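# Move glass beaker from door bench rack to window bench

## Task

Pick the glass beaker up from the drying rack on the shelved bench beside the door, then set it upright, opening facing up, on the worktop of the shelved bench beside the window. The task fails in any of these cases: the beaker reaches the floor; the beaker drops more than a few centimetres or is knocked hard, since either can break it; or the robot topples or is left leaning.

## Robot and tools

ROBOT. TidyBot++ has one arm. It sits on a mobile base that is 0.54 m long, 0.50 m wide and 0.38 m tall and rolls on four powered casters. The arm has seven joints and ends in a two-finger gripper. Its shoulder is 0.12 m ahead of the base centre and 0.68 m above the floor. There are two cameras. base_camera is fixed at the front of the base, about 0.34 m up, and looks forward and down; its images are 644x364. wrist_camera rides on the hand and looks along the fingers; it is fisheye and its images are 644x476. At the start the arm is folded with the hand pointing down.

FRAMES. Every position is in metres. In the base frame the origin is on the floor below the base centre, x points forward, y left and z up. hand_pose and hand_target are reported in this frame. hand_pose is the point halfway between the finger pads. Its local z runs out along the fingers, and the fingers close along its local y. base_odometry is given in the odometry frame, which is the base frame as it was when the scene began. It counts wheel rotation only, so any slip shows up as travel. Its heading is in radians, positive to the left, from -3.142 to 3.142. base_tilt is in degrees, positive when the robot leans forward or to the right.

move. Each call carries one action, built from these keys:
- base: an object of offsets measured from where the base stands when the command begins. translate_m is forward distance (+ is forward) from -2 to 2 m. strafe_m is sideways distance (+ is left) from -2 to 2 m. rotate_rad is a turn (+ is counter-clockwise seen from above) from -6.3 to 6.3 rad.
- joints: an object of absolute targets in radians. joint_2_rad ranges over -2.249 to 2.249. joint_4_rad ranges over -2.579 to 2.579. joint_6_rad ranges over -2.099 to 2.099. joint_1_rad, joint_3_rad, joint_5_rad and joint_7_rad accept any angle but take the short way round. Note that joint_1_rad positive means clockwise seen from above. gripper_pos runs from 0 (fully open, about 85 mm gap) to 1 (closed), and the gap is roughly 85 x (1 - gripper_pos) mm.
- target: one list of seven numbers, [x, y, z, qw, qx, qy, qz]. It is an absolute hand pose in the base frame, position in metres followed by a quaternion. When target is used, joints may contain only gripper_pos.
- speeds: caps that apply to this action only. translate_m and strafe_m accept 0.05 to 0.5 m/s; give the value under just one of them when both are used. rotate_rad accepts 0.1 to 1.57 rad/s. gripper_pos accepts 0.234 to 0.993 per s.
- cameras: a list containing base_camera, wrist_camera or all. [] returns no images.
- blocking: true is the default and waits until everything is still. false returns after about 0.5 s while the motion carries on.
Calling move with no action simply reports the state and images.

OTHER TOOLS. wait(seconds 0 to 10, cameras) lets time pass without issuing a command. stop(cameras) brakes every running motion. zoom_image(camera, region [x0, y0, x1, y1]) enlarges part of that camera's newest image; the region is in pixels from the top-left corner and can be at most 504x504. read_manual(section "licences") returns only licence texts. finished_scene(scene) ends the current scene; pass the current scene's number. It cannot be undone.

RESULT LINES. move reports "done" or the worst status of the motions. base_status, joint_status and hand_status use these words: done, moving, off_target (the part came to rest short of its target and may still be pushing), contact_stop and time_out (uncommanded stops; the part then holds where it ended), not_followed (a target was withheld). "joint command not followed" with "cause:" means the self-collision check refused the command. "pose unreachable" means a target was refused. hand_target is where the hand would sit if every joint reached its target. motor_effort gives each motor's effort in percent, with the peak in brackets. Motor temperatures are listed per joint; MOTOR HOT appears at 60 °C, and around 75 °C an over-temperature stop sets in. ARM HIT means the arm struck the base or itself. torque_fault freezes the arm for 10 s. on_its_own lists what the robot did without being told. When a call is refused or an uncommanded stop occurs, the later move, wait and finished_scene calls in the same reply are skipped.

HANDLING THE ARM. A target seldom ends exactly on the pose; it usually lands within about 3 cm. To fix that, add (desired - hand_pose) to the last target you sent. To keep the hand where it is, send hand_target back as the new target; sending hand_pose instead lets the hand sag. A held object makes the arm droop, so correct for it, and never command a joint to the angle it currently reads while carrying something. With the hand pointing down, the highest it gets is about 0.94 m, and only close to the base. The arm does not steer around furniture and will keep pressing into it, so check the cameras.

GLASS AND SAFETY. Close on the beaker slowly, using a low gripper_pos speed and a target only a little past the point of contact, so the glass is not squeezed too hard. Lift it clear of the rack before moving. Carry it low and near the base, and lower it onto the worktop gently. Do not drive or turn the base while the arm is snagged on anything high, because the robot can tip. Avoid swinging an extended arm sideways, and avoid folding the arm out over close furniture. Back away if the robot leans. Avoid hard impacts, drops, releasing a moving object and long pushes, since these cause faults and overheating.

Each tool is called after ">>>" as name([rows], argument=value, ...), one row to a line, values as JSON.

## Session

>>> move(joints={"joint_6_rad":0.7})

Scene clock: 2.17 s.
Motor temperatures (°C): [33 32 32 33 39 40 41]
move: done
base_odometry: x=+0.000 y=+0.000 heading=+0.000
base_tilt: forward=+0.3 right=-0.5
base_status: not commanded
joint_positions: joint_1_rad=+0.033 joint_2_rad=-0.389 joint_3_rad=+3.185 joint_4_rad=-2.529 joint_5_rad=-0.010 joint_6_rad=+0.613 joint_7_rad=+1.618 gripper_pos=+0.000
joint_status: all done
motor_effort: joint_1_rad=+0(1) joint_2_rad=-6(7) joint_3_rad=+1(2) joint_4_rad=+18(18) joint_5_rad=+0(1) joint_6_rad=+9(10) joint_7_rad=-2(2)
hand_pose: x=+0.5343 y=-0.0348 z=+0.9154 quat_wxyz=(+0.037, +0.691, -0.020, +0.721) (m; base frame)
hand_target: x=+0.5318 y=-0.0353 z=+0.9422 quat_wxyz=(+0.039, +0.659, -0.020, +0.751) (m; base frame)
hand_status: not commanded
pictures: base_camera, wrist_camera
camera_calibration:
wrist_camera: T_world_to_cam=[[-0.0744102, -0.997097, 0.016126, -0.0031733], [-0.00782168, -0.0155868, -0.999848, 0.968828], [0.997197, -0.0745251, -0.00663916, -0.393071], [0, 0, 0, 1]] pos_world=[0.399311, -0.0173568, 0.966122]

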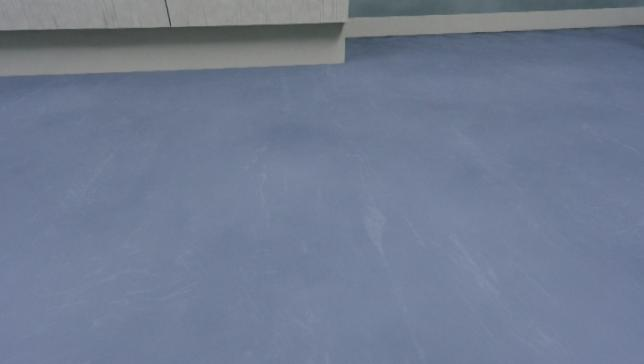

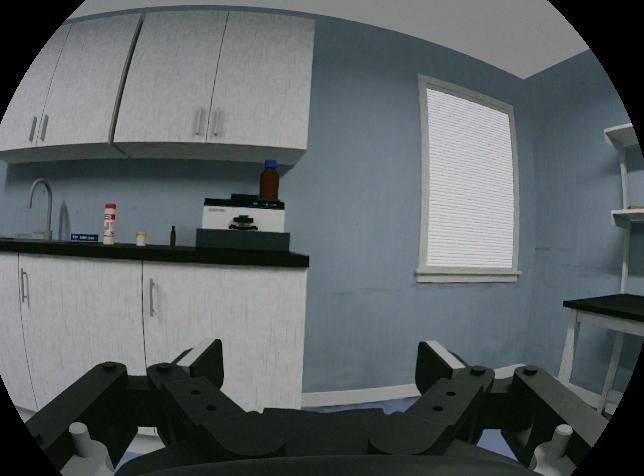

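>>> move(joints={"joint_1_rad":1.0}, cameras=["wrist_camera"])

>>> move(joints={"joint_1_rad":2.4}, cameras=["wrist_camera"])

>>> move(joints={"joint_1_rad":-2.4}, cameras=["wrist_camera"])

>>> move(joints={"joint_1_rad":-1.2}, cameras=["wrist_camera"])

Scene clock: 9.10 s.
Motor temperatures (°C): [33 32 32 33 39 41 41]
move: done
base_odometry: x=+0.000 y=+0.000 heading=+0.000
base_tilt: forward=+0.2 right=-0.5
base_status: not commanded
joint_positions: joint_1_rad=+0.986 joint_2_rad=-0.389 joint_3_rad=+3.185 joint_4_rad=-2.529 joint_5_rad=-0.010 joint_6_rad=+0.613 joint_7_rad=+1.618 gripper_pos=+0.000
joint_status: all done
motor_effort: joint_1_rad=+0(2) joint_2_rad=-6(7) joint_3_rad=+1(2) joint_4_rad=+18(18) joint_5_rad=+0(2) joint_6_rad=+8(10) joint_7_rad=-2(2)
hand_pose: x=+0.3314 y=-0.3586 z=+0.9155 quat_wxyz=(+0.363, +0.605, -0.334, +0.624) (m; base frame)
hand_target: x=+0.3244 y=-0.3598 z=+0.9422 quat_wxyz=(+0.383, +0.575, -0.324, +0.646) (m; base frame)
hand_status: not commanded
pictures: wrist_camera
camera_calibration:
wrist_camera: T_world_to_cam=[[-0.855576, -0.517426, 0.0161267, 0.0897856], [-0.0171408, -0.00281978, -0.999849, 0.969919], [0.517393, -0.855724, -0.00645657, -0.336139], [0, 0, 0, 1]] pos_world=[0.26736, -0.23845, 0.966154]

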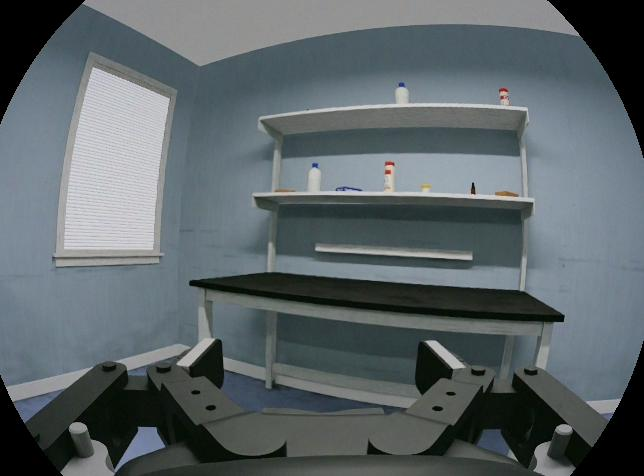

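Scene clock: 11.73 s.
Motor temperatures (°C): [33 32 32 33 39 41 41]
move: done
base_odometry: x=+0.000 y=+0.000 heading=+0.000
base_tilt: forward=+0.2 right=-0.5
base_status: not commanded
joint_positions: joint_1_rad=+2.385 joint_2_rad=-0.389 joint_3_rad=+3.185 joint_4_rad=-2.529 joint_5_rad=-0.010 joint_6_rad=+0.613 joint_7_rad=+1.618 gripper_pos=+0.000
joint_status: all done
motor_effort: joint_1_rad=+0(2) joint_2_rad=-6(7) joint_3_rad=+2(2) joint_4_rad=+18(18) joint_5_rad=+0(1) joint_6_rad=+9(9) joint_7_rad=-2(2)
hand_pose: x=-0.1982 y=-0.2703 z=+0.9155 quat_wxyz=(+0.680, +0.247, -0.646, +0.243) (m; base frame)
hand_target: x=-0.2007 y=-0.2636 z=+0.9422 quat_wxyz=(+0.710, +0.231, -0.618, +0.247) (m; base frame)
hand_status: not commanded
pictures: wrist_camera
camera_calibration:
wrist_camera: T_world_to_cam=[[-0.655433, 0.755081, 0.0161267, 0.0659686], [-0.00569467, 0.0164113, -0.999849, 0.968556], [-0.755231, -0.655426, -0.00645657, -0.184697], [0, 0, 0, 1]] pos_world=[-0.0907351, -0.186762, 0.966154]

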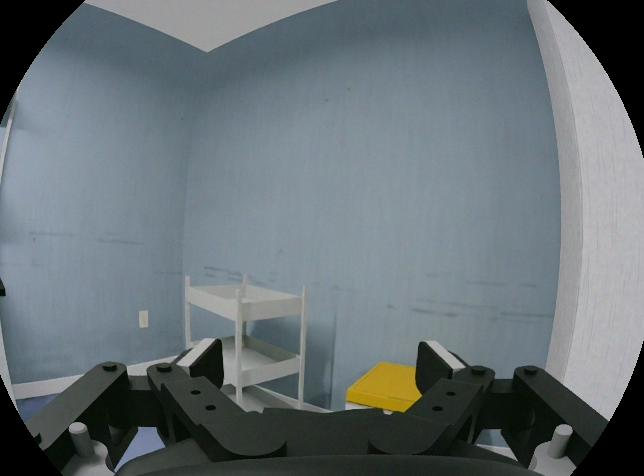

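Scene clock: 14.47 s.
Motor temperatures (°C): [33 32 32 33 39 41 41]
move: done
base_odometry: x=+0.000 y=+0.000 heading=+0.000
base_tilt: forward=+0.2 right=-0.5
base_status: not commanded
joint_positions: joint_1_rad=+3.869 joint_2_rad=-0.389 joint_3_rad=+3.185 joint_4_rad=-2.529 joint_5_rad=-0.010 joint_6_rad=+0.613 joint_7_rad=+1.618 gripper_pos=+0.000
joint_status: all done
motor_effort: joint_1_rad=-1(2) joint_2_rad=-5(7) joint_3_rad=+1(2) joint_4_rad=+18(18) joint_5_rad=-1(1) joint_6_rad=+9(10) joint_7_rad=-2(2)
hand_pose: x=-0.1780 y=+0.2924 z=+0.9155 quat_wxyz=(+0.666, -0.254, -0.643, -0.280) (m; base frame)
hand_target: x=-0.1716 y=+0.2954 z=+0.9422 quat_wxyz=(+0.690, -0.247, -0.612, -0.297) (m; base frame)
hand_status: not commanded
pictures: wrist_camera
camera_calibration:
wrist_camera: T_world_to_cam=[[0.694904, 0.718922, 0.016127, -0.0947215], [0.0158072, 0.00714977, -0.999849, 0.965992], [-0.718929, 0.695054, -0.00639571, -0.189072], [0, 0, 0, 1]] pos_world=[-0.0853764, 0.192606, 0.966165]

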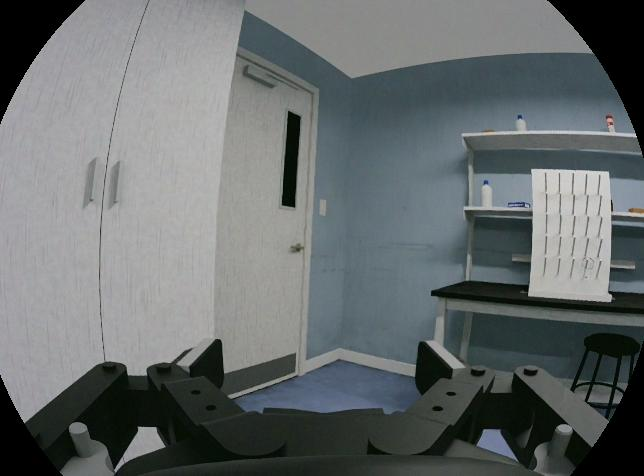

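Scene clock: 16.93 s.
Motor temperatures (°C): [33 32 32 33 39 41 41]
move: done
base_odometry: x=+0.000 y=+0.000 heading=+0.000
base_tilt: forward=+0.3 right=-0.5
base_status: not commanded
joint_positions: joint_1_rad=+5.069 joint_2_rad=-0.389 joint_3_rad=+3.185 joint_4_rad=-2.529 joint_5_rad=-0.010 joint_6_rad=+0.613 joint_7_rad=+1.618 gripper_pos=+0.000
joint_status: all done
motor_effort: joint_1_rad=+0(2) joint_2_rad=-6(7) joint_3_rad=+1(2) joint_4_rad=+18(18) joint_5_rad=-1(2) joint_6_rad=+9(10) joint_7_rad=-2(2)
hand_pose: x=+0.2838 y=+0.3828 z=+0.9155 quat_wxyz=(+0.392, -0.573, -0.388, -0.607) (m; base frame)
hand_target: x=+0.2890 y=+0.3778 z=+0.9422 quat_wxyz=(+0.402, -0.549, -0.365, -0.635) (m; base frame)
hand_status: not commanded
pictures: wrist_camera
camera_calibration:
wrist_camera: T_world_to_cam=[[0.921921, -0.387043, 0.0161273, -0.121736], [0.0124172, -0.0120844, -0.99985, 0.966389], [0.38718, 0.921983, -0.00633484, -0.320754], [0, 0, 0, 1]] pos_world=[0.224421, 0.26029, 0.966175]

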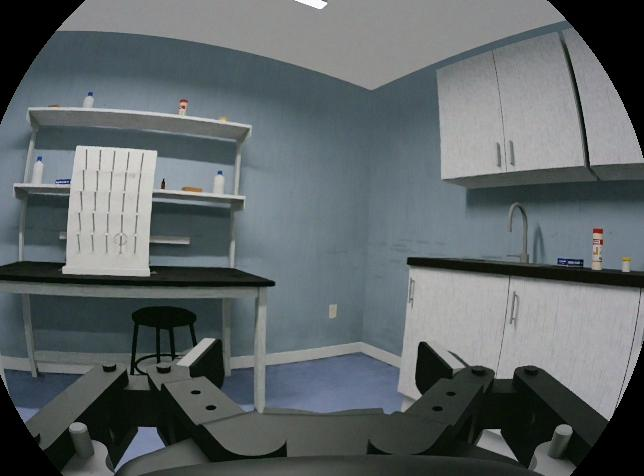

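>>> zoom_image(camera="wrist_camera", region=[50, 130, 170, 290])

Scaled by 3.150.

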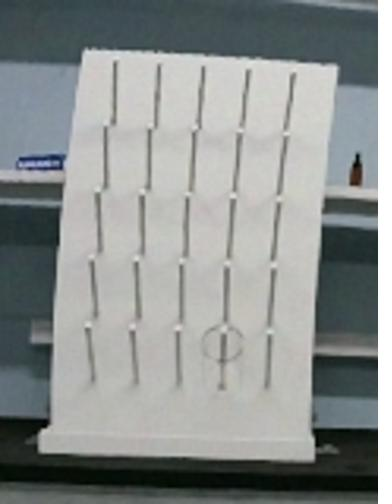

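>>> move(base={"rotate_rad":1.571}, joints={"joint_1_rad":0.0,"joint_7_rad":1.571,"joint_3_rad":3.142})

>>> move(base={"translate_m":0.9,"strafe_m":0.2})

>>> zoom_image(camera="wrist_camera", region=[200, 120, 450, 330])

Scene clock: 32.67 s.
Motor temperatures (°C): [33 32 32 33 39 41 41]
move: done
base_odometry: x=+0.000 y=+0.000 heading=+1.571
base_tilt: forward=+0.3 right=-0.5
base_status: done
joint_positions: joint_1_rad=+6.269 joint_2_rad=-0.389 joint_3_rad=+3.155 joint_4_rad=-2.529 joint_5_rad=-0.010 joint_6_rad=+0.613 joint_7_rad=+1.610 gripper_pos=+0.000
joint_status: all done
motor_effort: joint_1_rad=+0(1) joint_2_rad=-6(7) joint_3_rad=+0(3) joint_4_rad=+18(18) joint_5_rad=-1(2) joint_6_rad=+9(10) joint_7_rad=-2(3)
hand_pose: x=+0.5354 y=-0.0008 z=+0.9156 quat_wxyz=(-0.011, -0.691, -0.008, -0.722) (m; base frame)
hand_target: x=+0.5327 y=-0.0008 z=+0.9422 quat_wxyz=(+0.001, -0.659, +0.005, -0.752) (m; base frame)
hand_status: not commanded
pictures: base_camera, wrist_camera
camera_calibration:
wrist_camera: T_world_to_cam=[[0.00102982, -0.999805, 0.0197398, -0.0129557], [-0.00584382, -0.0197454, -0.999788, 0.968405], [0.999982, 0.00091425, -0.00586302, -0.39371], [0, 0, 0, 1]] pos_world=[0.399375, 0.0065284, 0.966147]

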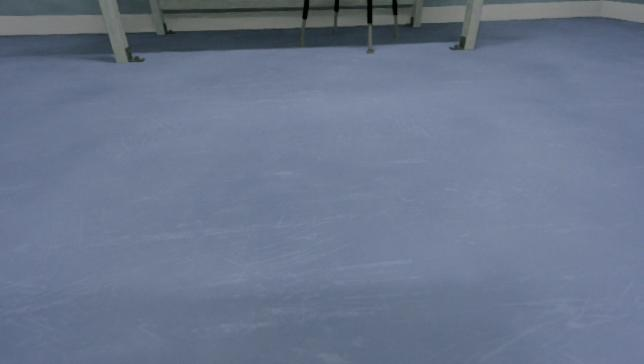

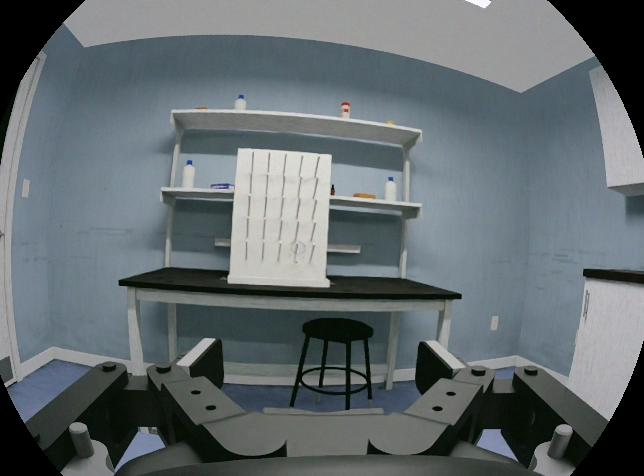

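Scene clock: 35.83 s.
Motor temperatures (°C): [33 32 32 33 39 41 41]
move: done
base_odometry: x=-0.200 y=+0.900 heading=+1.572
base_tilt: forward=+0.2 right=-0.5
base_status: done
joint_positions: joint_1_rad=+6.269 joint_2_rad=-0.389 joint_3_rad=+3.155 joint_4_rad=-2.529 joint_5_rad=-0.010 joint_6_rad=+0.615 joint_7_rad=+1.610 gripper_pos=+0.000
joint_status: not commanded
motor_effort: joint_1_rad=+0(1) joint_2_rad=-6(8) joint_3_rad=+1(2) joint_4_rad=+18(18) joint_5_rad=-2(2) joint_6_rad=+9(10) joint_7_rad=-2(2)
hand_pose: x=+0.5353 y=-0.0010 z=+0.9162 quat_wxyz=(-0.011, -0.691, -0.007, -0.723) (m; base frame)
hand_target: x=+0.5327 y=-0.0008 z=+0.9422 quat_wxyz=(+0.001, -0.659, +0.005, -0.752) (m; base frame)
hand_status: not commanded
pictures: base_camera, wrist_camera
camera_calibration:
wrist_camera: T_world_to_cam=[[0.000605639, -0.999813, 0.0193323, -0.0125313], [-0.00402561, -0.0193346, -0.999805, 0.968017], [0.999992, 0.000527697, -0.00403657, -0.395346], [0, 0, 0, 1]] pos_world=[0.399247, 0.00639584, 0.966475]

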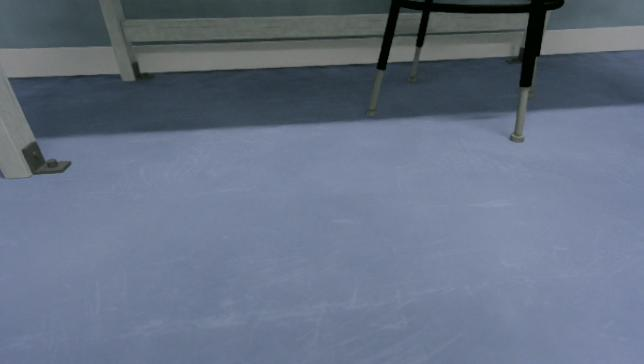

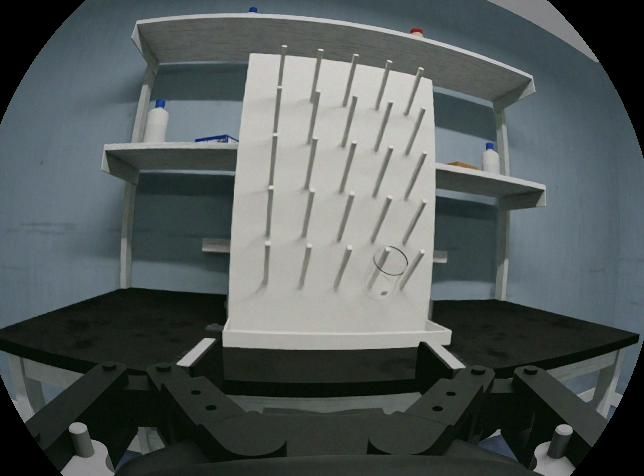

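Scaled by 2.016.

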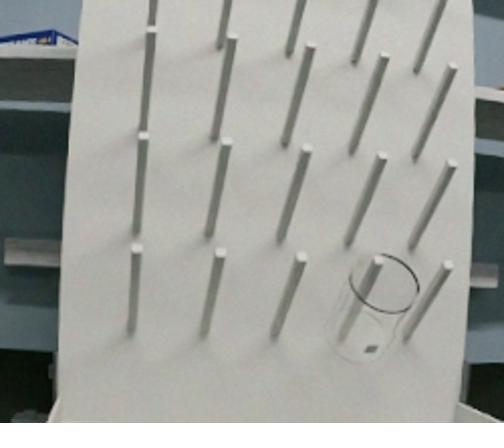

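>>> move(target=[0.6, -0.12, 0.91, 0, 0.5592, 0, 0.829])

>>> zoom_image(camera="wrist_camera", region=[210, 200, 430, 400])

Scene clock: 80.50 s.
Motor temperatures (°C): [33 32 32 33 39 41 41]
move: off_target
base_odometry: x=-0.200 y=+0.900 heading=+1.572
base_tilt: forward=+0.3 right=-0.5
base_status: not commanded
joint_positions: joint_1_rad=+6.805 joint_2_rad=+0.238 joint_3_rad=+3.162 joint_4_rad=-2.529 joint_5_rad=+0.470 joint_6_rad=+1.554 joint_7_rad=+1.408 gripper_pos=+0.000
joint_status: not commanded
motor_effort: joint_1_rad=+0(1) joint_2_rad=-18(20) joint_3_rad=+0(2) joint_4_rad=+10(18) joint_5_rad=-2(3) joint_6_rad=+8(10) joint_7_rad=-2(2)
hand_pose: x=+0.5996 y=-0.1215 z=+0.8941 quat_wxyz=(-0.024, -0.588, +0.008, -0.808) (m; base frame)
hand_target: x=+0.6000 y=-0.1200 z=+0.9100 quat_wxyz=(+0.000, -0.559, +0.000, -0.829) (m; base frame)
hand_status: off_target (0.016 m and 5.0 deg from the pose sent, 0.136 m and 19.4 deg at the start)
pictures: base_camera, wrist_camera
camera_calibration:
wrist_camera: T_world_to_cam=[[-0.0408345, -0.999095, 0.011869, -0.101051], [0.259929, -0.0220921, -0.965375, 0.754526], [0.964764, -0.0363355, 0.260596, -0.679593], [0, 0, 0, 1]] pos_world=[0.455398, -0.108984, 0.906699]

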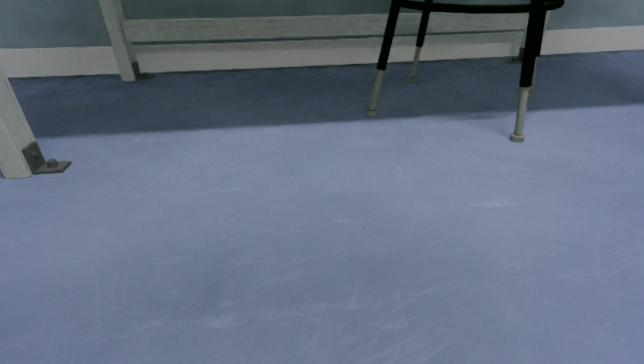

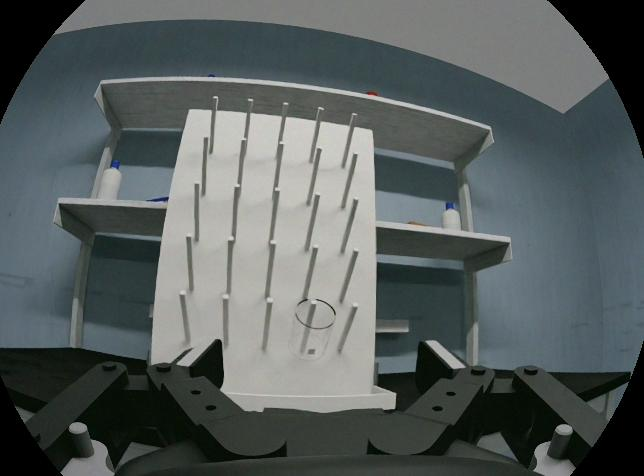

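Scaled by 2.291.

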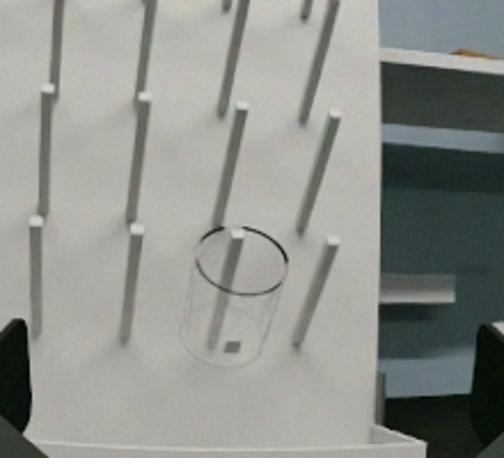

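>>> move(base={"rotate_rad":0.25}, cameras=[])

>>> move(base={"strafe_m":-0.36,"translate_m":0.0}, target=[0.6, 0, 0.935, 0, 0.465, 0, 0.885])

>>> zoom_image(camera="wrist_camera", region=[210, 200, 430, 400])

Scene clock: 108.90 s.
Motor temperatures (°C): [33 32 32 33 39 41 41]
move: done
base_odometry: x=-0.200 y=+0.900 heading=+1.822
base_tilt: forward=+0.3 right=-0.5
base_status: done
joint_positions: joint_1_rad=+6.811 joint_2_rad=+0.238 joint_3_rad=+3.167 joint_4_rad=-2.529 joint_5_rad=+0.480 joint_6_rad=+1.557 joint_7_rad=+1.407 gripper_pos=+0.000
joint_status: not commanded
motor_effort: joint_1_rad=+0(2) joint_2_rad=-18(19) joint_3_rad=+0(2) joint_4_rad=+10(10) joint_5_rad=-2(4) joint_6_rad=+8(9) joint_7_rad=-2(2)
hand_pose: x=+0.5983 y=-0.1235 z=+0.8943 quat_wxyz=(-0.026, -0.588, +0.006, -0.809) (m; base frame)
hand_target: x=+0.6000 y=-0.1200 z=+0.9100 quat_wxyz=(+0.000, -0.559, +0.000, -0.829) (m; base frame)
hand_status: not commanded
pictures: none
No camera images: "cameras" was empty.

Scene clock: 111.07 s.
Motor temperatures (°C): [33 32 32 33 39 41 41]
move: off_target
base_odometry: x=+0.149 y=+0.990 heading=+1.823
base_tilt: forward=+0.3 right=-0.5
base_status: done
joint_positions: joint_1_rad=+6.291 joint_2_rad=+0.369 joint_3_rad=+3.167 joint_4_rad=-2.529 joint_5_rad=+0.053 joint_6_rad=+1.905 joint_7_rad=+1.523 gripper_pos=+0.000
joint_status: not commanded
motor_effort: joint_1_rad=+0(2) joint_2_rad=-20(21) joint_3_rad=+0(2) joint_4_rad=+8(10) joint_5_rad=-1(3) joint_6_rad=+7(9) joint_7_rad=-2(2)
hand_pose: x=+0.6074 y=+0.0040 z=+0.9392 quat_wxyz=(+0.025, -0.476, -0.003, -0.879) (m; base frame)
hand_target: x=+0.6000 y=+0.0000 z=+0.9350 quat_wxyz=(+0.000, -0.465, +0.000, -0.885) (m; base frame)
hand_status: off_target (0.009 m and 3.2 deg from the pose sent, 0.130 m and 16.9 deg at the start)
pictures: base_camera, wrist_camera
camera_calibration:
wrist_camera: T_world_to_cam=[[0.0544712, -0.998311, -0.0201902, -0.00359174], [0.502309, 0.0448719, -0.863523, 0.555604], [0.862971, 0.0368954, 0.503905, -0.861348], [0, 0, 0, 1]] pos_world=[0.464429, 0.0032631, 0.913742]

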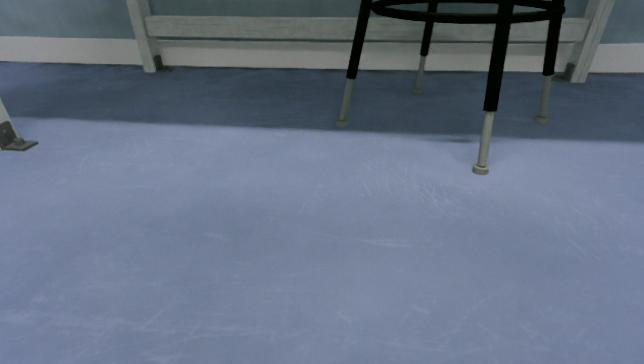

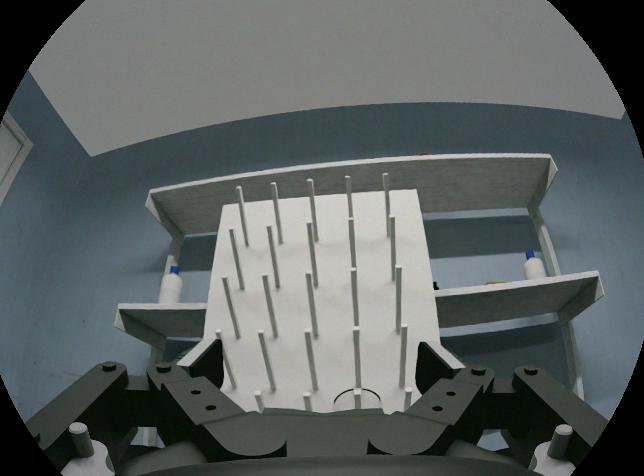

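Scaled by 2.291.

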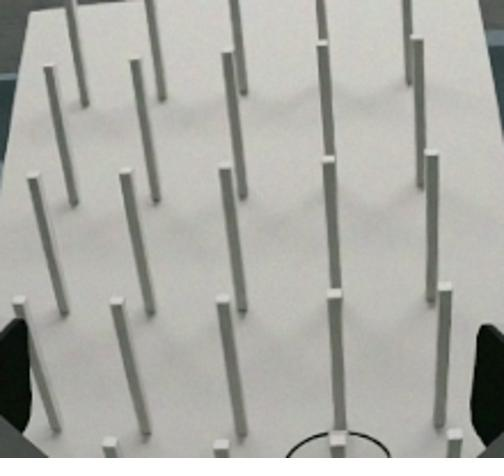

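>>> move(target=[0.58, -0.026, 0.935, 0, 0.656, 0, 0.7548], cameras=["wrist_camera"])

>>> zoom_image(camera="wrist_camera", region=[210, 150, 450, 380])

Scene clock: 139.43 s.
Motor temperatures (°C): [33 32 32 33 39 41 41]
move: off_target
base_odometry: x=+0.149 y=+0.990 heading=+1.823
base_tilt: forward=+0.3 right=-0.5
base_status: not commanded
joint_positions: joint_1_rad=+6.258 joint_2_rad=-0.186 joint_3_rad=+3.300 joint_4_rad=-2.526 joint_5_rad=+0.130 joint_6_rad=+0.927 joint_7_rad=+1.509 gripper_pos=+0.000
joint_status: not commanded
motor_effort: joint_1_rad=+0(1) joint_2_rad=-11(22) joint_3_rad=+1(1) joint_4_rad=+16(16) joint_5_rad=-1(2) joint_6_rad=+9(9) joint_7_rad=-2(2)
hand_pose: x=+0.5750 y=-0.0328 z=+0.9241 quat_wxyz=(-0.012, -0.651, +0.009, -0.759) (m; base frame)
hand_target: x=+0.5800 y=-0.0260 z=+0.9350 quat_wxyz=(+0.000, -0.656, +0.000, -0.755) (m; base frame)
hand_status: off_target (0.014 m and 1.9 deg from the pose sent, 0.041 m and 25.2 deg at the start)
pictures: wrist_camera
camera_calibration:
wrist_camera: T_world_to_cam=[[-0.0233811, -0.999722, -0.0031339, -0.00997264], [0.103383, 0.000700081, -0.994641, 0.909569], [0.994367, -0.0235798, 0.103338, -0.53179], [0, 0, 0, 1]] pos_world=[0.434527, -0.0231462, 0.959618]

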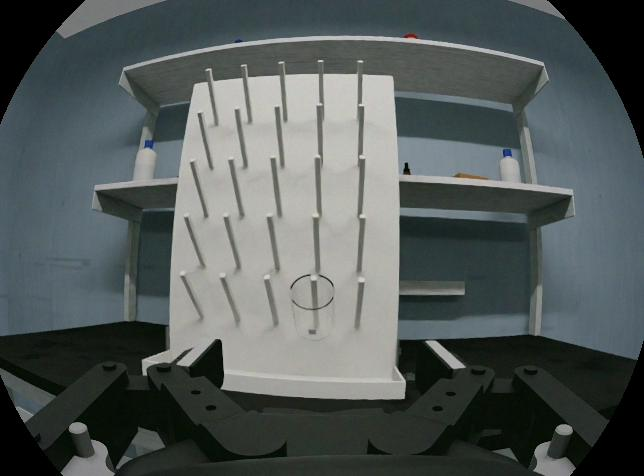

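Scaled by 2.100.

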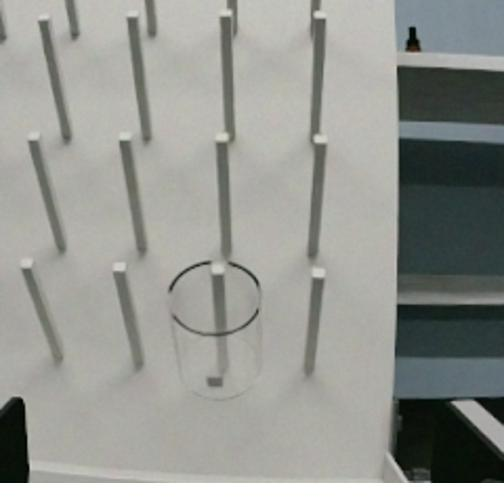

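>>> move(base={"translate_m":0.25}, speeds={"translate_m":0.2})

>>> zoom_image(camera="wrist_camera", region=[200, 240, 450, 440])

Scene clock: 154.13 s.
Motor temperatures (°C): [33 32 32 33 39 41 41]
move: done
base_odometry: x=+0.086 y=+1.232 heading=+1.823
base_tilt: forward=+0.3 right=-0.6
base_status: done
joint_positions: joint_1_rad=+6.257 joint_2_rad=-0.192 joint_3_rad=+3.300 joint_4_rad=-2.522 joint_5_rad=+0.131 joint_6_rad=+0.923 joint_7_rad=+1.508 gripper_pos=+0.000
joint_status: not commanded
motor_effort: joint_1_rad=+0(1) joint_2_rad=-11(13) joint_3_rad=+1(2) joint_4_rad=+16(16) joint_5_rad=+0(2) joint_6_rad=+9(9) joint_7_rad=-1(2)
hand_pose: x=+0.5743 y=-0.0328 z=+0.9283 quat_wxyz=(-0.012, -0.648, +0.008, -0.761) (m; base frame)
hand_target: x=+0.5800 y=-0.0260 z=+0.9350 quat_wxyz=(+0.000, -0.656, +0.000, -0.755) (m; base frame)
hand_status: not commanded
pictures: base_camera, wrist_camera
camera_calibration:
wrist_camera: T_world_to_cam=[[-0.0228088, -0.999737, -0.0022905, -0.0110994], [0.110475, -0.000243393, -0.993879, 0.909012], [0.993617, -0.0229223, 0.110452, -0.537676], [0, 0, 0, 1]] pos_world=[0.433568, -0.0232, 0.96281]

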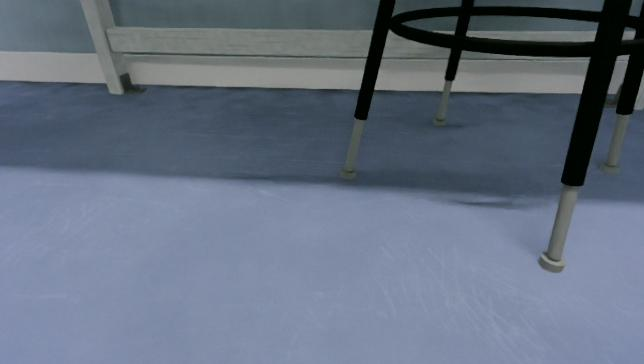

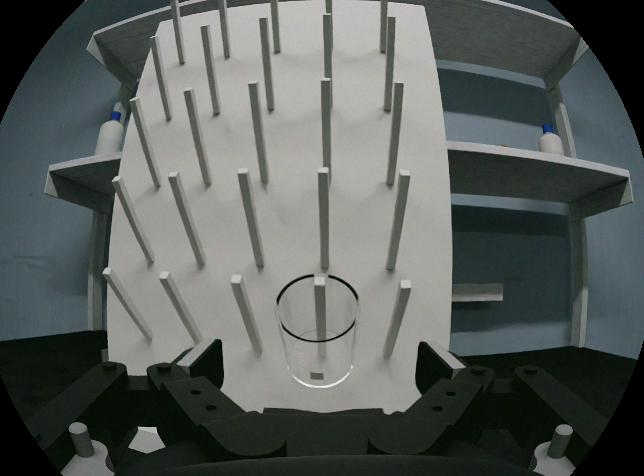

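Scaled by 2.016.

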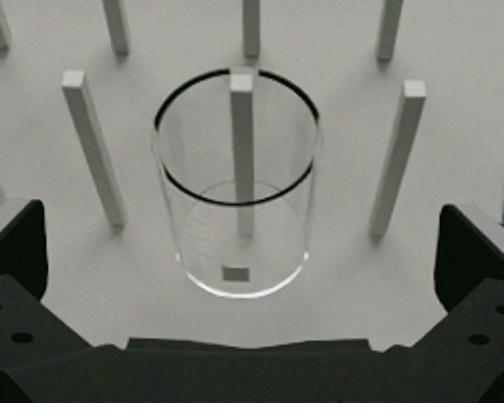

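>>> move(base={"translate_m":0.09}, speeds={"translate_m":0.1}, cameras=["wrist_camera"])

>>> zoom_image(camera="wrist_camera", region=[200, 260, 450, 460])

Scene clock: 167.43 s.
Motor temperatures (°C): [33 32 32 33 39 41 41]
move: done
base_odometry: x=+0.064 y=+1.320 heading=+1.823
base_tilt: forward=+0.2 right=-0.5
base_status: done
joint_positions: joint_1_rad=+6.257 joint_2_rad=-0.196 joint_3_rad=+3.301 joint_4_rad=-2.520 joint_5_rad=+0.131 joint_6_rad=+0.923 joint_7_rad=+1.508 gripper_pos=+0.000
joint_status: not commanded
motor_effort: joint_1_rad=+0(1) joint_2_rad=-10(13) joint_3_rad=+1(2) joint_4_rad=+16(17) joint_5_rad=-1(2) joint_6_rad=+9(9) joint_7_rad=-2(2)
hand_pose: x=+0.5737 y=-0.0328 z=+0.9303 quat_wxyz=(-0.012, -0.647, +0.008, -0.763) (m; base frame)
hand_target: x=+0.5800 y=-0.0260 z=+0.9350 quat_wxyz=(+0.000, -0.656, +0.000, -0.755) (m; base frame)
hand_status: not commanded
pictures: wrist_camera
camera_calibration:
wrist_camera: T_world_to_cam=[[-0.0226633, -0.999741, -0.0022789, -0.0112038], [0.114497, -0.000331061, -0.993423, 0.908344], [0.993165, -0.0227752, 0.114475, -0.540781], [0, 0, 0, 1]] pos_world=[0.432827, -0.0232166, 0.96425]

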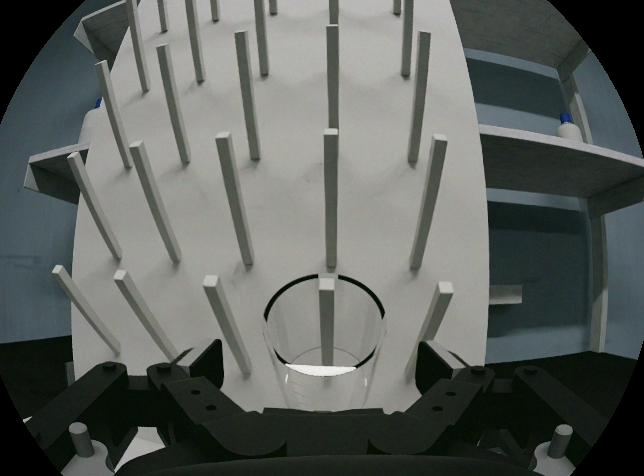

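Scaled by 2.016.

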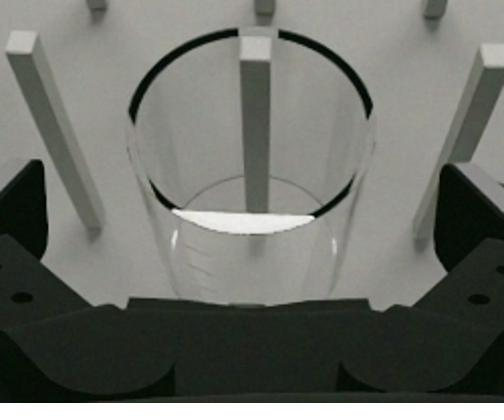

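>>> move(base={"translate_m":0.04,"strafe_m":-0.004}, speeds={"translate_m":0.08}, cameras=["wrist_camera"])

>>> zoom_image(camera="wrist_camera", region=[200, 260, 450, 460])

Scene clock: 176.10 s.
Motor temperatures (°C): [33 32 32 33 39 41 41]
move: done
base_odometry: x=+0.058 y=+1.359 heading=+1.823
base_tilt: forward=+0.2 right=-0.5
base_status: done
joint_positions: joint_1_rad=+6.257 joint_2_rad=-0.197 joint_3_rad=+3.301 joint_4_rad=-2.520 joint_5_rad=+0.131 joint_6_rad=+0.923 joint_7_rad=+1.508 gripper_pos=+0.000
joint_status: not commanded
motor_effort: joint_1_rad=+0(1) joint_2_rad=-10(12) joint_3_rad=+1(1) joint_4_rad=+16(17) joint_5_rad=-2(2) joint_6_rad=+8(9) joint_7_rad=-2(2)
hand_pose: x=+0.5734 y=-0.0329 z=+0.9312 quat_wxyz=(-0.012, -0.646, +0.008, -0.763) (m; base frame)
hand_target: x=+0.5800 y=-0.0260 z=+0.9350 quat_wxyz=(+0.000, -0.656, +0.000, -0.755) (m; base frame)
hand_status: not commanded
pictures: wrist_camera
camera_calibration:
wrist_camera: T_world_to_cam=[[-0.0225853, -0.999743, -0.00215364, -0.01138], [0.116303, -0.000487835, -0.993214, 0.908054], [0.992957, -0.0226825, 0.116284, -0.542163], [0, 0, 0, 1]] pos_world=[0.432478, -0.0232317, 0.964912]

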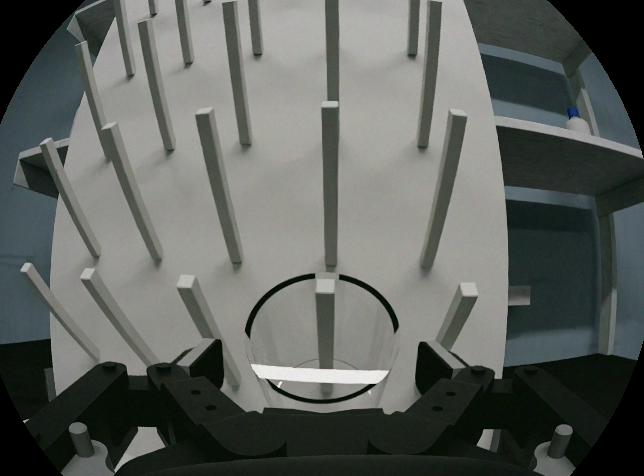

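Scaled by 2.016.

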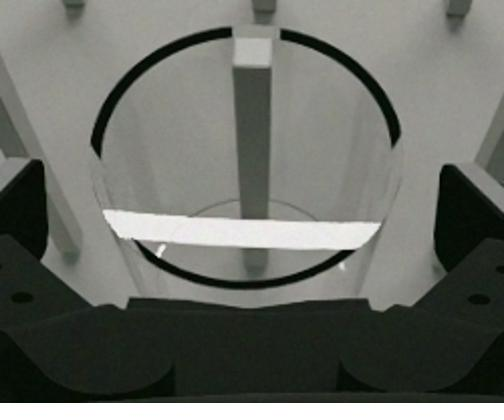

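>>> move(base={"translate_m":0.03}, speeds={"translate_m":0.08}, cameras=["wrist_camera"])

>>> move(joints={"gripper_pos":0.18}, speeds={"gripper_pos":0.234}, cameras=["wrist_camera"])

Scene clock: 185.23 s.
Motor temperatures (°C): [33 32 32 34 39 41 41]
move: done
base_odometry: x=+0.051 y=+1.389 heading=+1.823
base_tilt: forward=+0.2 right=-0.5
base_status: done
joint_positions: joint_1_rad=+6.257 joint_2_rad=-0.199 joint_3_rad=+3.301 joint_4_rad=-2.520 joint_5_rad=+0.132 joint_6_rad=+0.922 joint_7_rad=+1.508 gripper_pos=+0.000
joint_status: not commanded
motor_effort: joint_1_rad=+0(1) joint_2_rad=-11(12) joint_3_rad=+0(2) joint_4_rad=+16(17) joint_5_rad=-1(2) joint_6_rad=+9(10) joint_7_rad=-2(2)
hand_pose: x=+0.5731 y=-0.0329 z=+0.9317 quat_wxyz=(-0.012, -0.645, +0.008, -0.764) (m; base frame)
hand_target: x=+0.5800 y=-0.0260 z=+0.9350 quat_wxyz=(+0.000, -0.656, +0.000, -0.755) (m; base frame)
hand_status: not commanded
pictures: wrist_camera
camera_calibration:
wrist_camera: T_world_to_cam=[[-0.0225508, -0.999744, -0.00209326, -0.0114849], [0.117353, -0.000567747, -0.99309, 0.907899], [0.992834, -0.0226406, 0.117336, -0.542845], [0, 0, 0, 1]] pos_world=[0.432152, -0.0232568, 0.965297]

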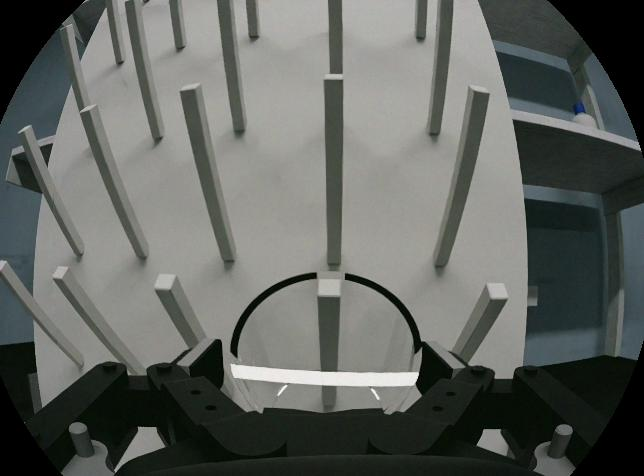

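Scene clock: 186.33 s.
Motor temperatures (°C): [33 32 32 34 39 41 41]
move: done
base_odometry: x=+0.051 y=+1.389 heading=+1.823
base_tilt: forward=+0.2 right=-0.5
base_status: not commanded
joint_positions: joint_1_rad=+6.257 joint_2_rad=-0.199 joint_3_rad=+3.302 joint_4_rad=-2.520 joint_5_rad=+0.132 joint_6_rad=+0.922 joint_7_rad=+1.508 gripper_pos=+0.180
joint_status: all done
motor_effort: joint_1_rad=-1(1) joint_2_rad=-9(11) joint_3_rad=+1(1) joint_4_rad=+16(16) joint_5_rad=-1(2) joint_6_rad=+9(10) joint_7_rad=-2(2)
hand_pose: x=+0.5731 y=-0.0334 z=+0.9317 quat_wxyz=(-0.013, -0.645, +0.009, -0.764) (m; base frame)
hand_target: x=+0.5800 y=-0.0260 z=+0.9350 quat_wxyz=(+0.000, -0.656, +0.000, -0.755) (m; base frame)
hand_status: not commanded
pictures: wrist_camera
camera_calibration:
wrist_camera: T_world_to_cam=[[-0.023593, -0.999719, -0.00229361, -0.0112407], [0.117158, -0.000486438, -0.993113, 0.907971], [0.992833, -0.0236992, 0.117137, -0.542688], [0, 0, 0, 1]] pos_world=[0.432157, -0.0236571, 0.965261]

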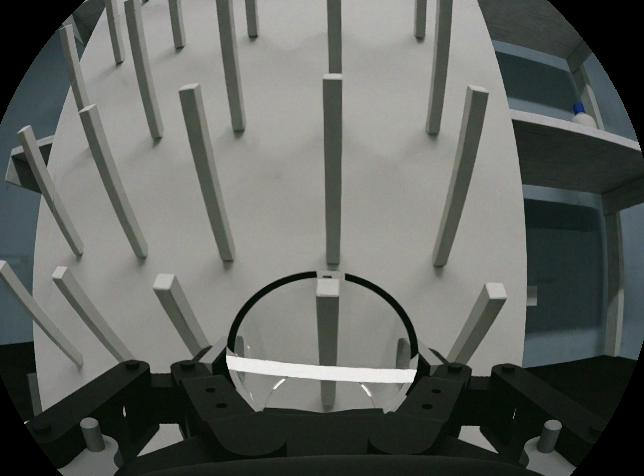

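>>> move(joints={"gripper_pos":0.21}, speeds={"gripper_pos":0.234}, cameras=[])

>>> move(joints={"gripper_pos":0.24}, speeds={"gripper_pos":0.234}, cameras=["wrist_camera"])

>>> zoom_image(camera="wrist_camera", region=[200, 260, 450, 460])

Scene clock: 191.60 s.
Motor temperatures (°C): [33 32 32 34 39 41 41]
move: done
base_odometry: x=+0.051 y=+1.389 heading=+1.823
base_tilt: forward=+0.3 right=-0.5
base_status: not commanded
joint_positions: joint_1_rad=+6.257 joint_2_rad=-0.199 joint_3_rad=+3.302 joint_4_rad=-2.520 joint_5_rad=+0.132 joint_6_rad=+0.922 joint_7_rad=+1.508 gripper_pos=+0.204
joint_status: all done
motor_effort: joint_1_rad=+0(1) joint_2_rad=-10(11) joint_3_rad=+1(1) joint_4_rad=+17(17) joint_5_rad=-2(2) joint_6_rad=+8(10) joint_7_rad=-2(2)
hand_pose: x=+0.5731 y=-0.0334 z=+0.9317 quat_wxyz=(-0.013, -0.645, +0.009, -0.764) (m; base frame)
hand_target: x=+0.5800 y=-0.0260 z=+0.9350 quat_wxyz=(+0.000, -0.656, +0.000, -0.755) (m; base frame)
hand_status: not commanded
pictures: none
No camera images: "cameras" was empty.

Scene clock: 192.03 s.
Motor temperatures (°C): [33 32 32 34 39 41 41]
move: done
base_odometry: x=+0.051 y=+1.389 heading=+1.823
base_tilt: forward=+0.3 right=-0.5
base_status: not commanded
joint_positions: joint_1_rad=+6.257 joint_2_rad=-0.199 joint_3_rad=+3.302 joint_4_rad=-2.520 joint_5_rad=+0.132 joint_6_rad=+0.922 joint_7_rad=+1.508 gripper_pos=+0.216
joint_status: all done
motor_effort: joint_1_rad=+0(1) joint_2_rad=-9(9) joint_3_rad=+1(1) joint_4_rad=+17(17) joint_5_rad=-1(2) joint_6_rad=+8(9) joint_7_rad=-2(2)
hand_pose: x=+0.5731 y=-0.0334 z=+0.9318 quat_wxyz=(-0.013, -0.645, +0.009, -0.764) (m; base frame)
hand_target: x=+0.5800 y=-0.0260 z=+0.9350 quat_wxyz=(+0.000, -0.656, +0.000, -0.755) (m; base frame)
hand_status: not commanded
pictures: wrist_camera
camera_calibration:
wrist_camera: T_world_to_cam=[[-0.0235088, -0.999721, -0.00222106, -0.01133], [0.117354, -0.000553279, -0.99309, 0.907931], [0.992812, -0.023607, 0.117334, -0.542817], [0, 0, 0, 1]] pos_world=[0.432099, -0.0236387, 0.965323]

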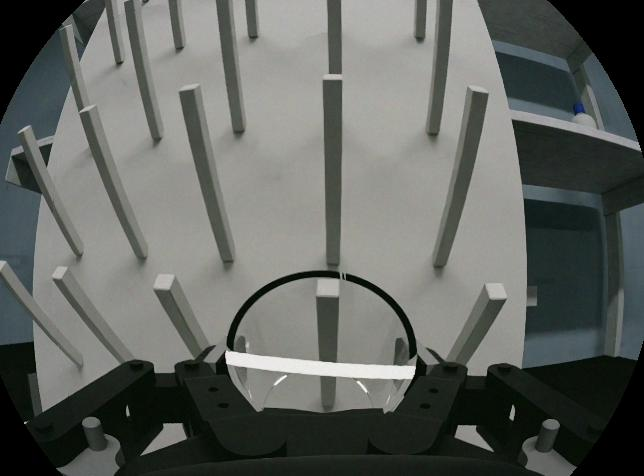

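Scaled by 2.016.

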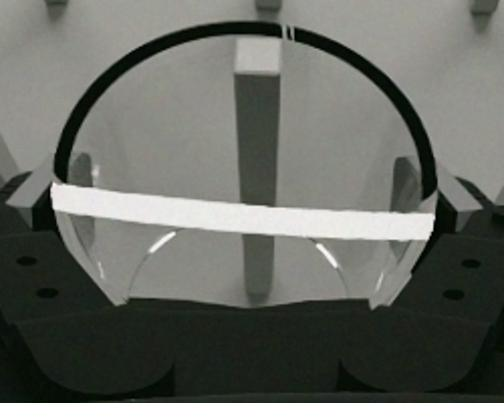

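>>> move(joints={"gripper_pos":0.255}, speeds={"gripper_pos":0.234}, cameras=[])

>>> move(target=[0.56, -0.026, 0.96, 0, 0.656, 0, 0.7548], cameras=["wrist_camera"])

Scene clock: 196.43 s.
Motor temperatures (°C): [33 32 32 34 39 41 41]
move: off_target
base_odometry: x=+0.051 y=+1.389 heading=+1.823
base_tilt: forward=+0.3 right=-0.5
base_status: not commanded
joint_positions: joint_1_rad=+6.257 joint_2_rad=-0.199 joint_3_rad=+3.302 joint_4_rad=-2.520 joint_5_rad=+0.132 joint_6_rad=+0.922 joint_7_rad=+1.508 gripper_pos=+0.216
joint_status: gripper_pos off_target (ended at +0.216, target +0.255)
motor_effort: joint_1_rad=-1(1) joint_2_rad=-8(9) joint_3_rad=+1(1) joint_4_rad=+17(17) joint_5_rad=-1(2) joint_6_rad=+8(8) joint_7_rad=-2(2)
hand_pose: x=+0.5731 y=-0.0334 z=+0.9318 quat_wxyz=(-0.013, -0.645, +0.009, -0.764) (m; base frame)
hand_target: x=+0.5800 y=-0.0260 z=+0.9350 quat_wxyz=(+0.000, -0.656, +0.000, -0.755) (m; base frame)
hand_status: not commanded
pictures: none
No camera images: "cameras" was empty.

Scene clock: 197.43 s.
Motor temperatures (°C): [33 32 32 34 39 41 41]
move: off_target
base_odometry: x=+0.051 y=+1.388 heading=+1.823
base_tilt: forward=+0.3 right=-0.5
base_status: not commanded
joint_positions: joint_1_rad=+6.200 joint_2_rad=-0.307 joint_3_rad=+3.331 joint_4_rad=-2.493 joint_5_rad=+0.132 joint_6_rad=+0.772 joint_7_rad=+1.508 gripper_pos=+0.216
joint_status: not commanded
motor_effort: joint_1_rad=+0(1) joint_2_rad=-8(12) joint_3_rad=+0(1) joint_4_rad=+17(18) joint_5_rad=-1(2) joint_6_rad=+9(10) joint_7_rad=-2(2)
hand_pose: x=+0.5579 y=-0.0283 z=+0.9482 quat_wxyz=(-0.001, -0.651, +0.008, -0.759) (m; base frame)
hand_target: x=+0.5600 y=-0.0260 z=+0.9600 quat_wxyz=(+0.000, -0.656, +0.000, -0.755) (m; base frame)
hand_status: off_target (0.012 m and 1.2 deg from the pose sent, 0.032 m and 2.4 deg at the start)
pictures: wrist_camera
camera_calibration:
wrist_camera: T_world_to_cam=[[-0.00543208, -0.999845, -0.0167371, -0.00283334], [0.10182, 0.0160973, -0.994673, 0.936675], [0.994788, -0.00710731, 0.101716, -0.515378], [0, 0, 0, 1]] pos_world=[0.417304, -0.0215738, 0.98406]

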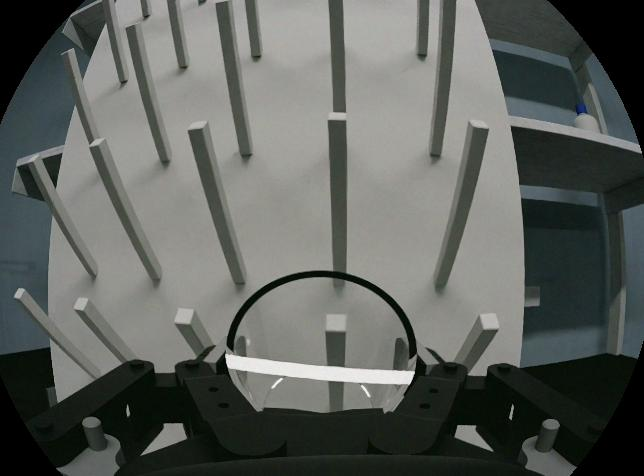

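>>> move(target=[0.53, -0.026, 0.985, 0, 0.656, 0, 0.7548], cameras=[])

>>> move(target=[0.50, -0.026, 1.015, 0, 0.656, 0, 0.7548], cameras=["wrist_camera"])

Scene clock: 202.87 s.
Motor temperatures (°C): [33 32 32 34 39 41 41]
move: off_target
base_odometry: x=+0.051 y=+1.388 heading=+1.823
base_tilt: forward=+0.3 right=-0.5
base_status: not commanded
joint_positions: joint_1_rad=+6.172 joint_2_rad=-0.453 joint_3_rad=+3.332 joint_4_rad=-2.466 joint_5_rad=+0.132 joint_6_rad=+0.602 joint_7_rad=+1.521 gripper_pos=+0.216
joint_status: not commanded
motor_effort: joint_1_rad=+0(1) joint_2_rad=-5(10) joint_3_rad=-1(1) joint_4_rad=+19(19) joint_5_rad=+0(2) joint_6_rad=+9(9) joint_7_rad=-2(2)
hand_pose: x=+0.5289 y=-0.0240 z=+0.9732 quat_wxyz=(+0.006, -0.650, +0.003, -0.760) (m; base frame)
hand_target: x=+0.5300 y=-0.0260 z=+0.9850 quat_wxyz=(+0.000, -0.656, +0.000, -0.755) (m; base frame)
hand_status: off_target (0.012 m and 1.2 deg from the pose sent, 0.046 m and 1.2 deg at the start)
pictures: none
No camera images: "cameras" was empty.

Scene clock: 204.20 s.
Motor temperatures (°C): [33 32 32 34 39 41 41]
move: off_target
base_odometry: x=+0.051 y=+1.388 heading=+1.823
base_tilt: forward=+0.2 right=-0.5
base_status: not commanded
joint_positions: joint_1_rad=+6.171 joint_2_rad=-0.583 joint_3_rad=+3.318 joint_4_rad=-2.413 joint_5_rad=+0.124 joint_6_rad=+0.402 joint_7_rad=+1.546 gripper_pos=+0.216
joint_status: not commanded
motor_effort: joint_1_rad=+0(1) joint_2_rad=-4(7) joint_3_rad=+0(1) joint_4_rad=+21(21) joint_5_rad=-1(2) joint_6_rad=+10(10) joint_7_rad=-2(2)
hand_pose: x=+0.5023 y=-0.0275 z=+0.9947 quat_wxyz=(+0.000, -0.657, +0.001, -0.754) (m; base frame)
hand_target: x=+0.5000 y=-0.0260 z=+1.0150 quat_wxyz=(+0.000, -0.656, +0.000, -0.755) (m; base frame)
hand_status: off_target (0.020 m and 0.2 deg from the pose sent, 0.051 m and 1.2 deg at the start)
pictures: wrist_camera
camera_calibration:
wrist_camera: T_world_to_cam=[[0.00674248, -0.999953, -0.00701615, -0.0173586], [0.0873582, 0.0075785, -0.996148, 0.997088], [0.996154, 0.00610359, 0.0874052, -0.450879], [0, 0, 0, 1]] pos_world=[0.362159, -0.0221623, 1.03253]

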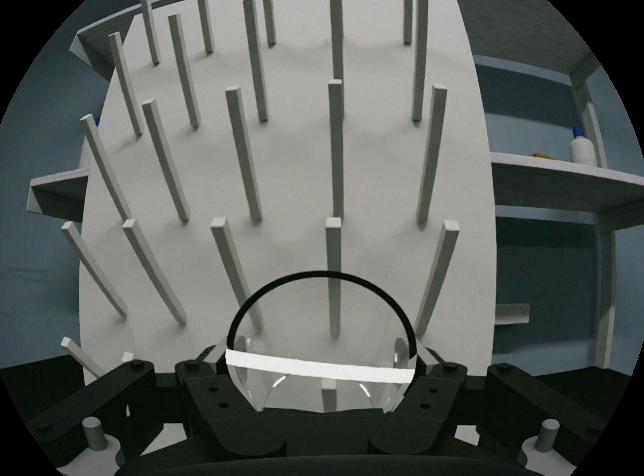

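>>> move(target=[0.47, -0.026, 1.045, 0, 0.656, 0, 0.7548], cameras=["wrist_camera"])

Scene clock: 211.23 s.
Motor temperatures (°C): [33 32 32 34 39 41 41]
move: off_target
base_odometry: x=+0.051 y=+1.388 heading=+1.823
base_tilt: forward=+0.3 right=-0.5
base_status: not commanded
joint_positions: joint_1_rad=+6.172 joint_2_rad=-0.690 joint_3_rad=+3.290 joint_4_rad=-2.333 joint_5_rad=+0.103 joint_6_rad=+0.220 joint_7_rad=+1.564 gripper_pos=+0.216
joint_status: not commanded
motor_effort: joint_1_rad=+0(1) joint_2_rad=-1(4) joint_3_rad=+0(1) joint_4_rad=+21(22) joint_5_rad=-1(1) joint_6_rad=+9(11) joint_7_rad=-2(2)
hand_pose: x=+0.4756 y=-0.0256 z=+1.0278 quat_wxyz=(+0.002, -0.655, -0.002, -0.756) (m; base frame)
hand_target: x=+0.4700 y=-0.0260 z=+1.0450 quat_wxyz=(+0.000, -0.656, +0.000, -0.755) (m; base frame)
hand_status: off_target (0.018 m and 0.4 deg from the pose sent, 0.060 m and 0.2 deg at the start)
pictures: wrist_camera
camera_calibration:
wrist_camera: T_world_to_cam=[[0.0120272, -0.999919, -0.00422868, -0.0204779], [0.0931448, 0.00533095, -0.995638, 1.029], [0.99558, 0.0115809, 0.0932013, -0.432739], [0, 0, 0, 1]] pos_world=[0.335227, -0.0209503, 1.06476]

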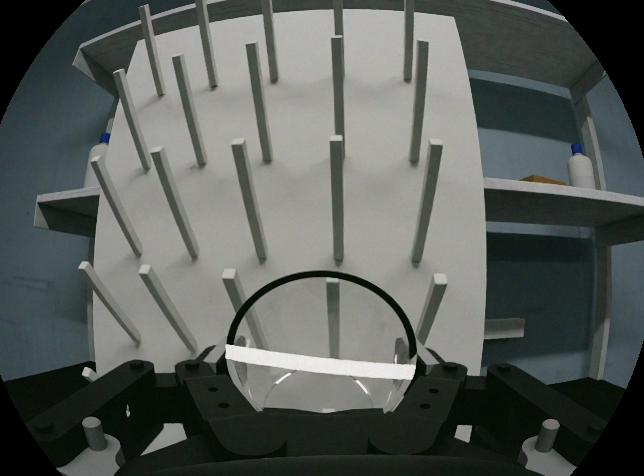

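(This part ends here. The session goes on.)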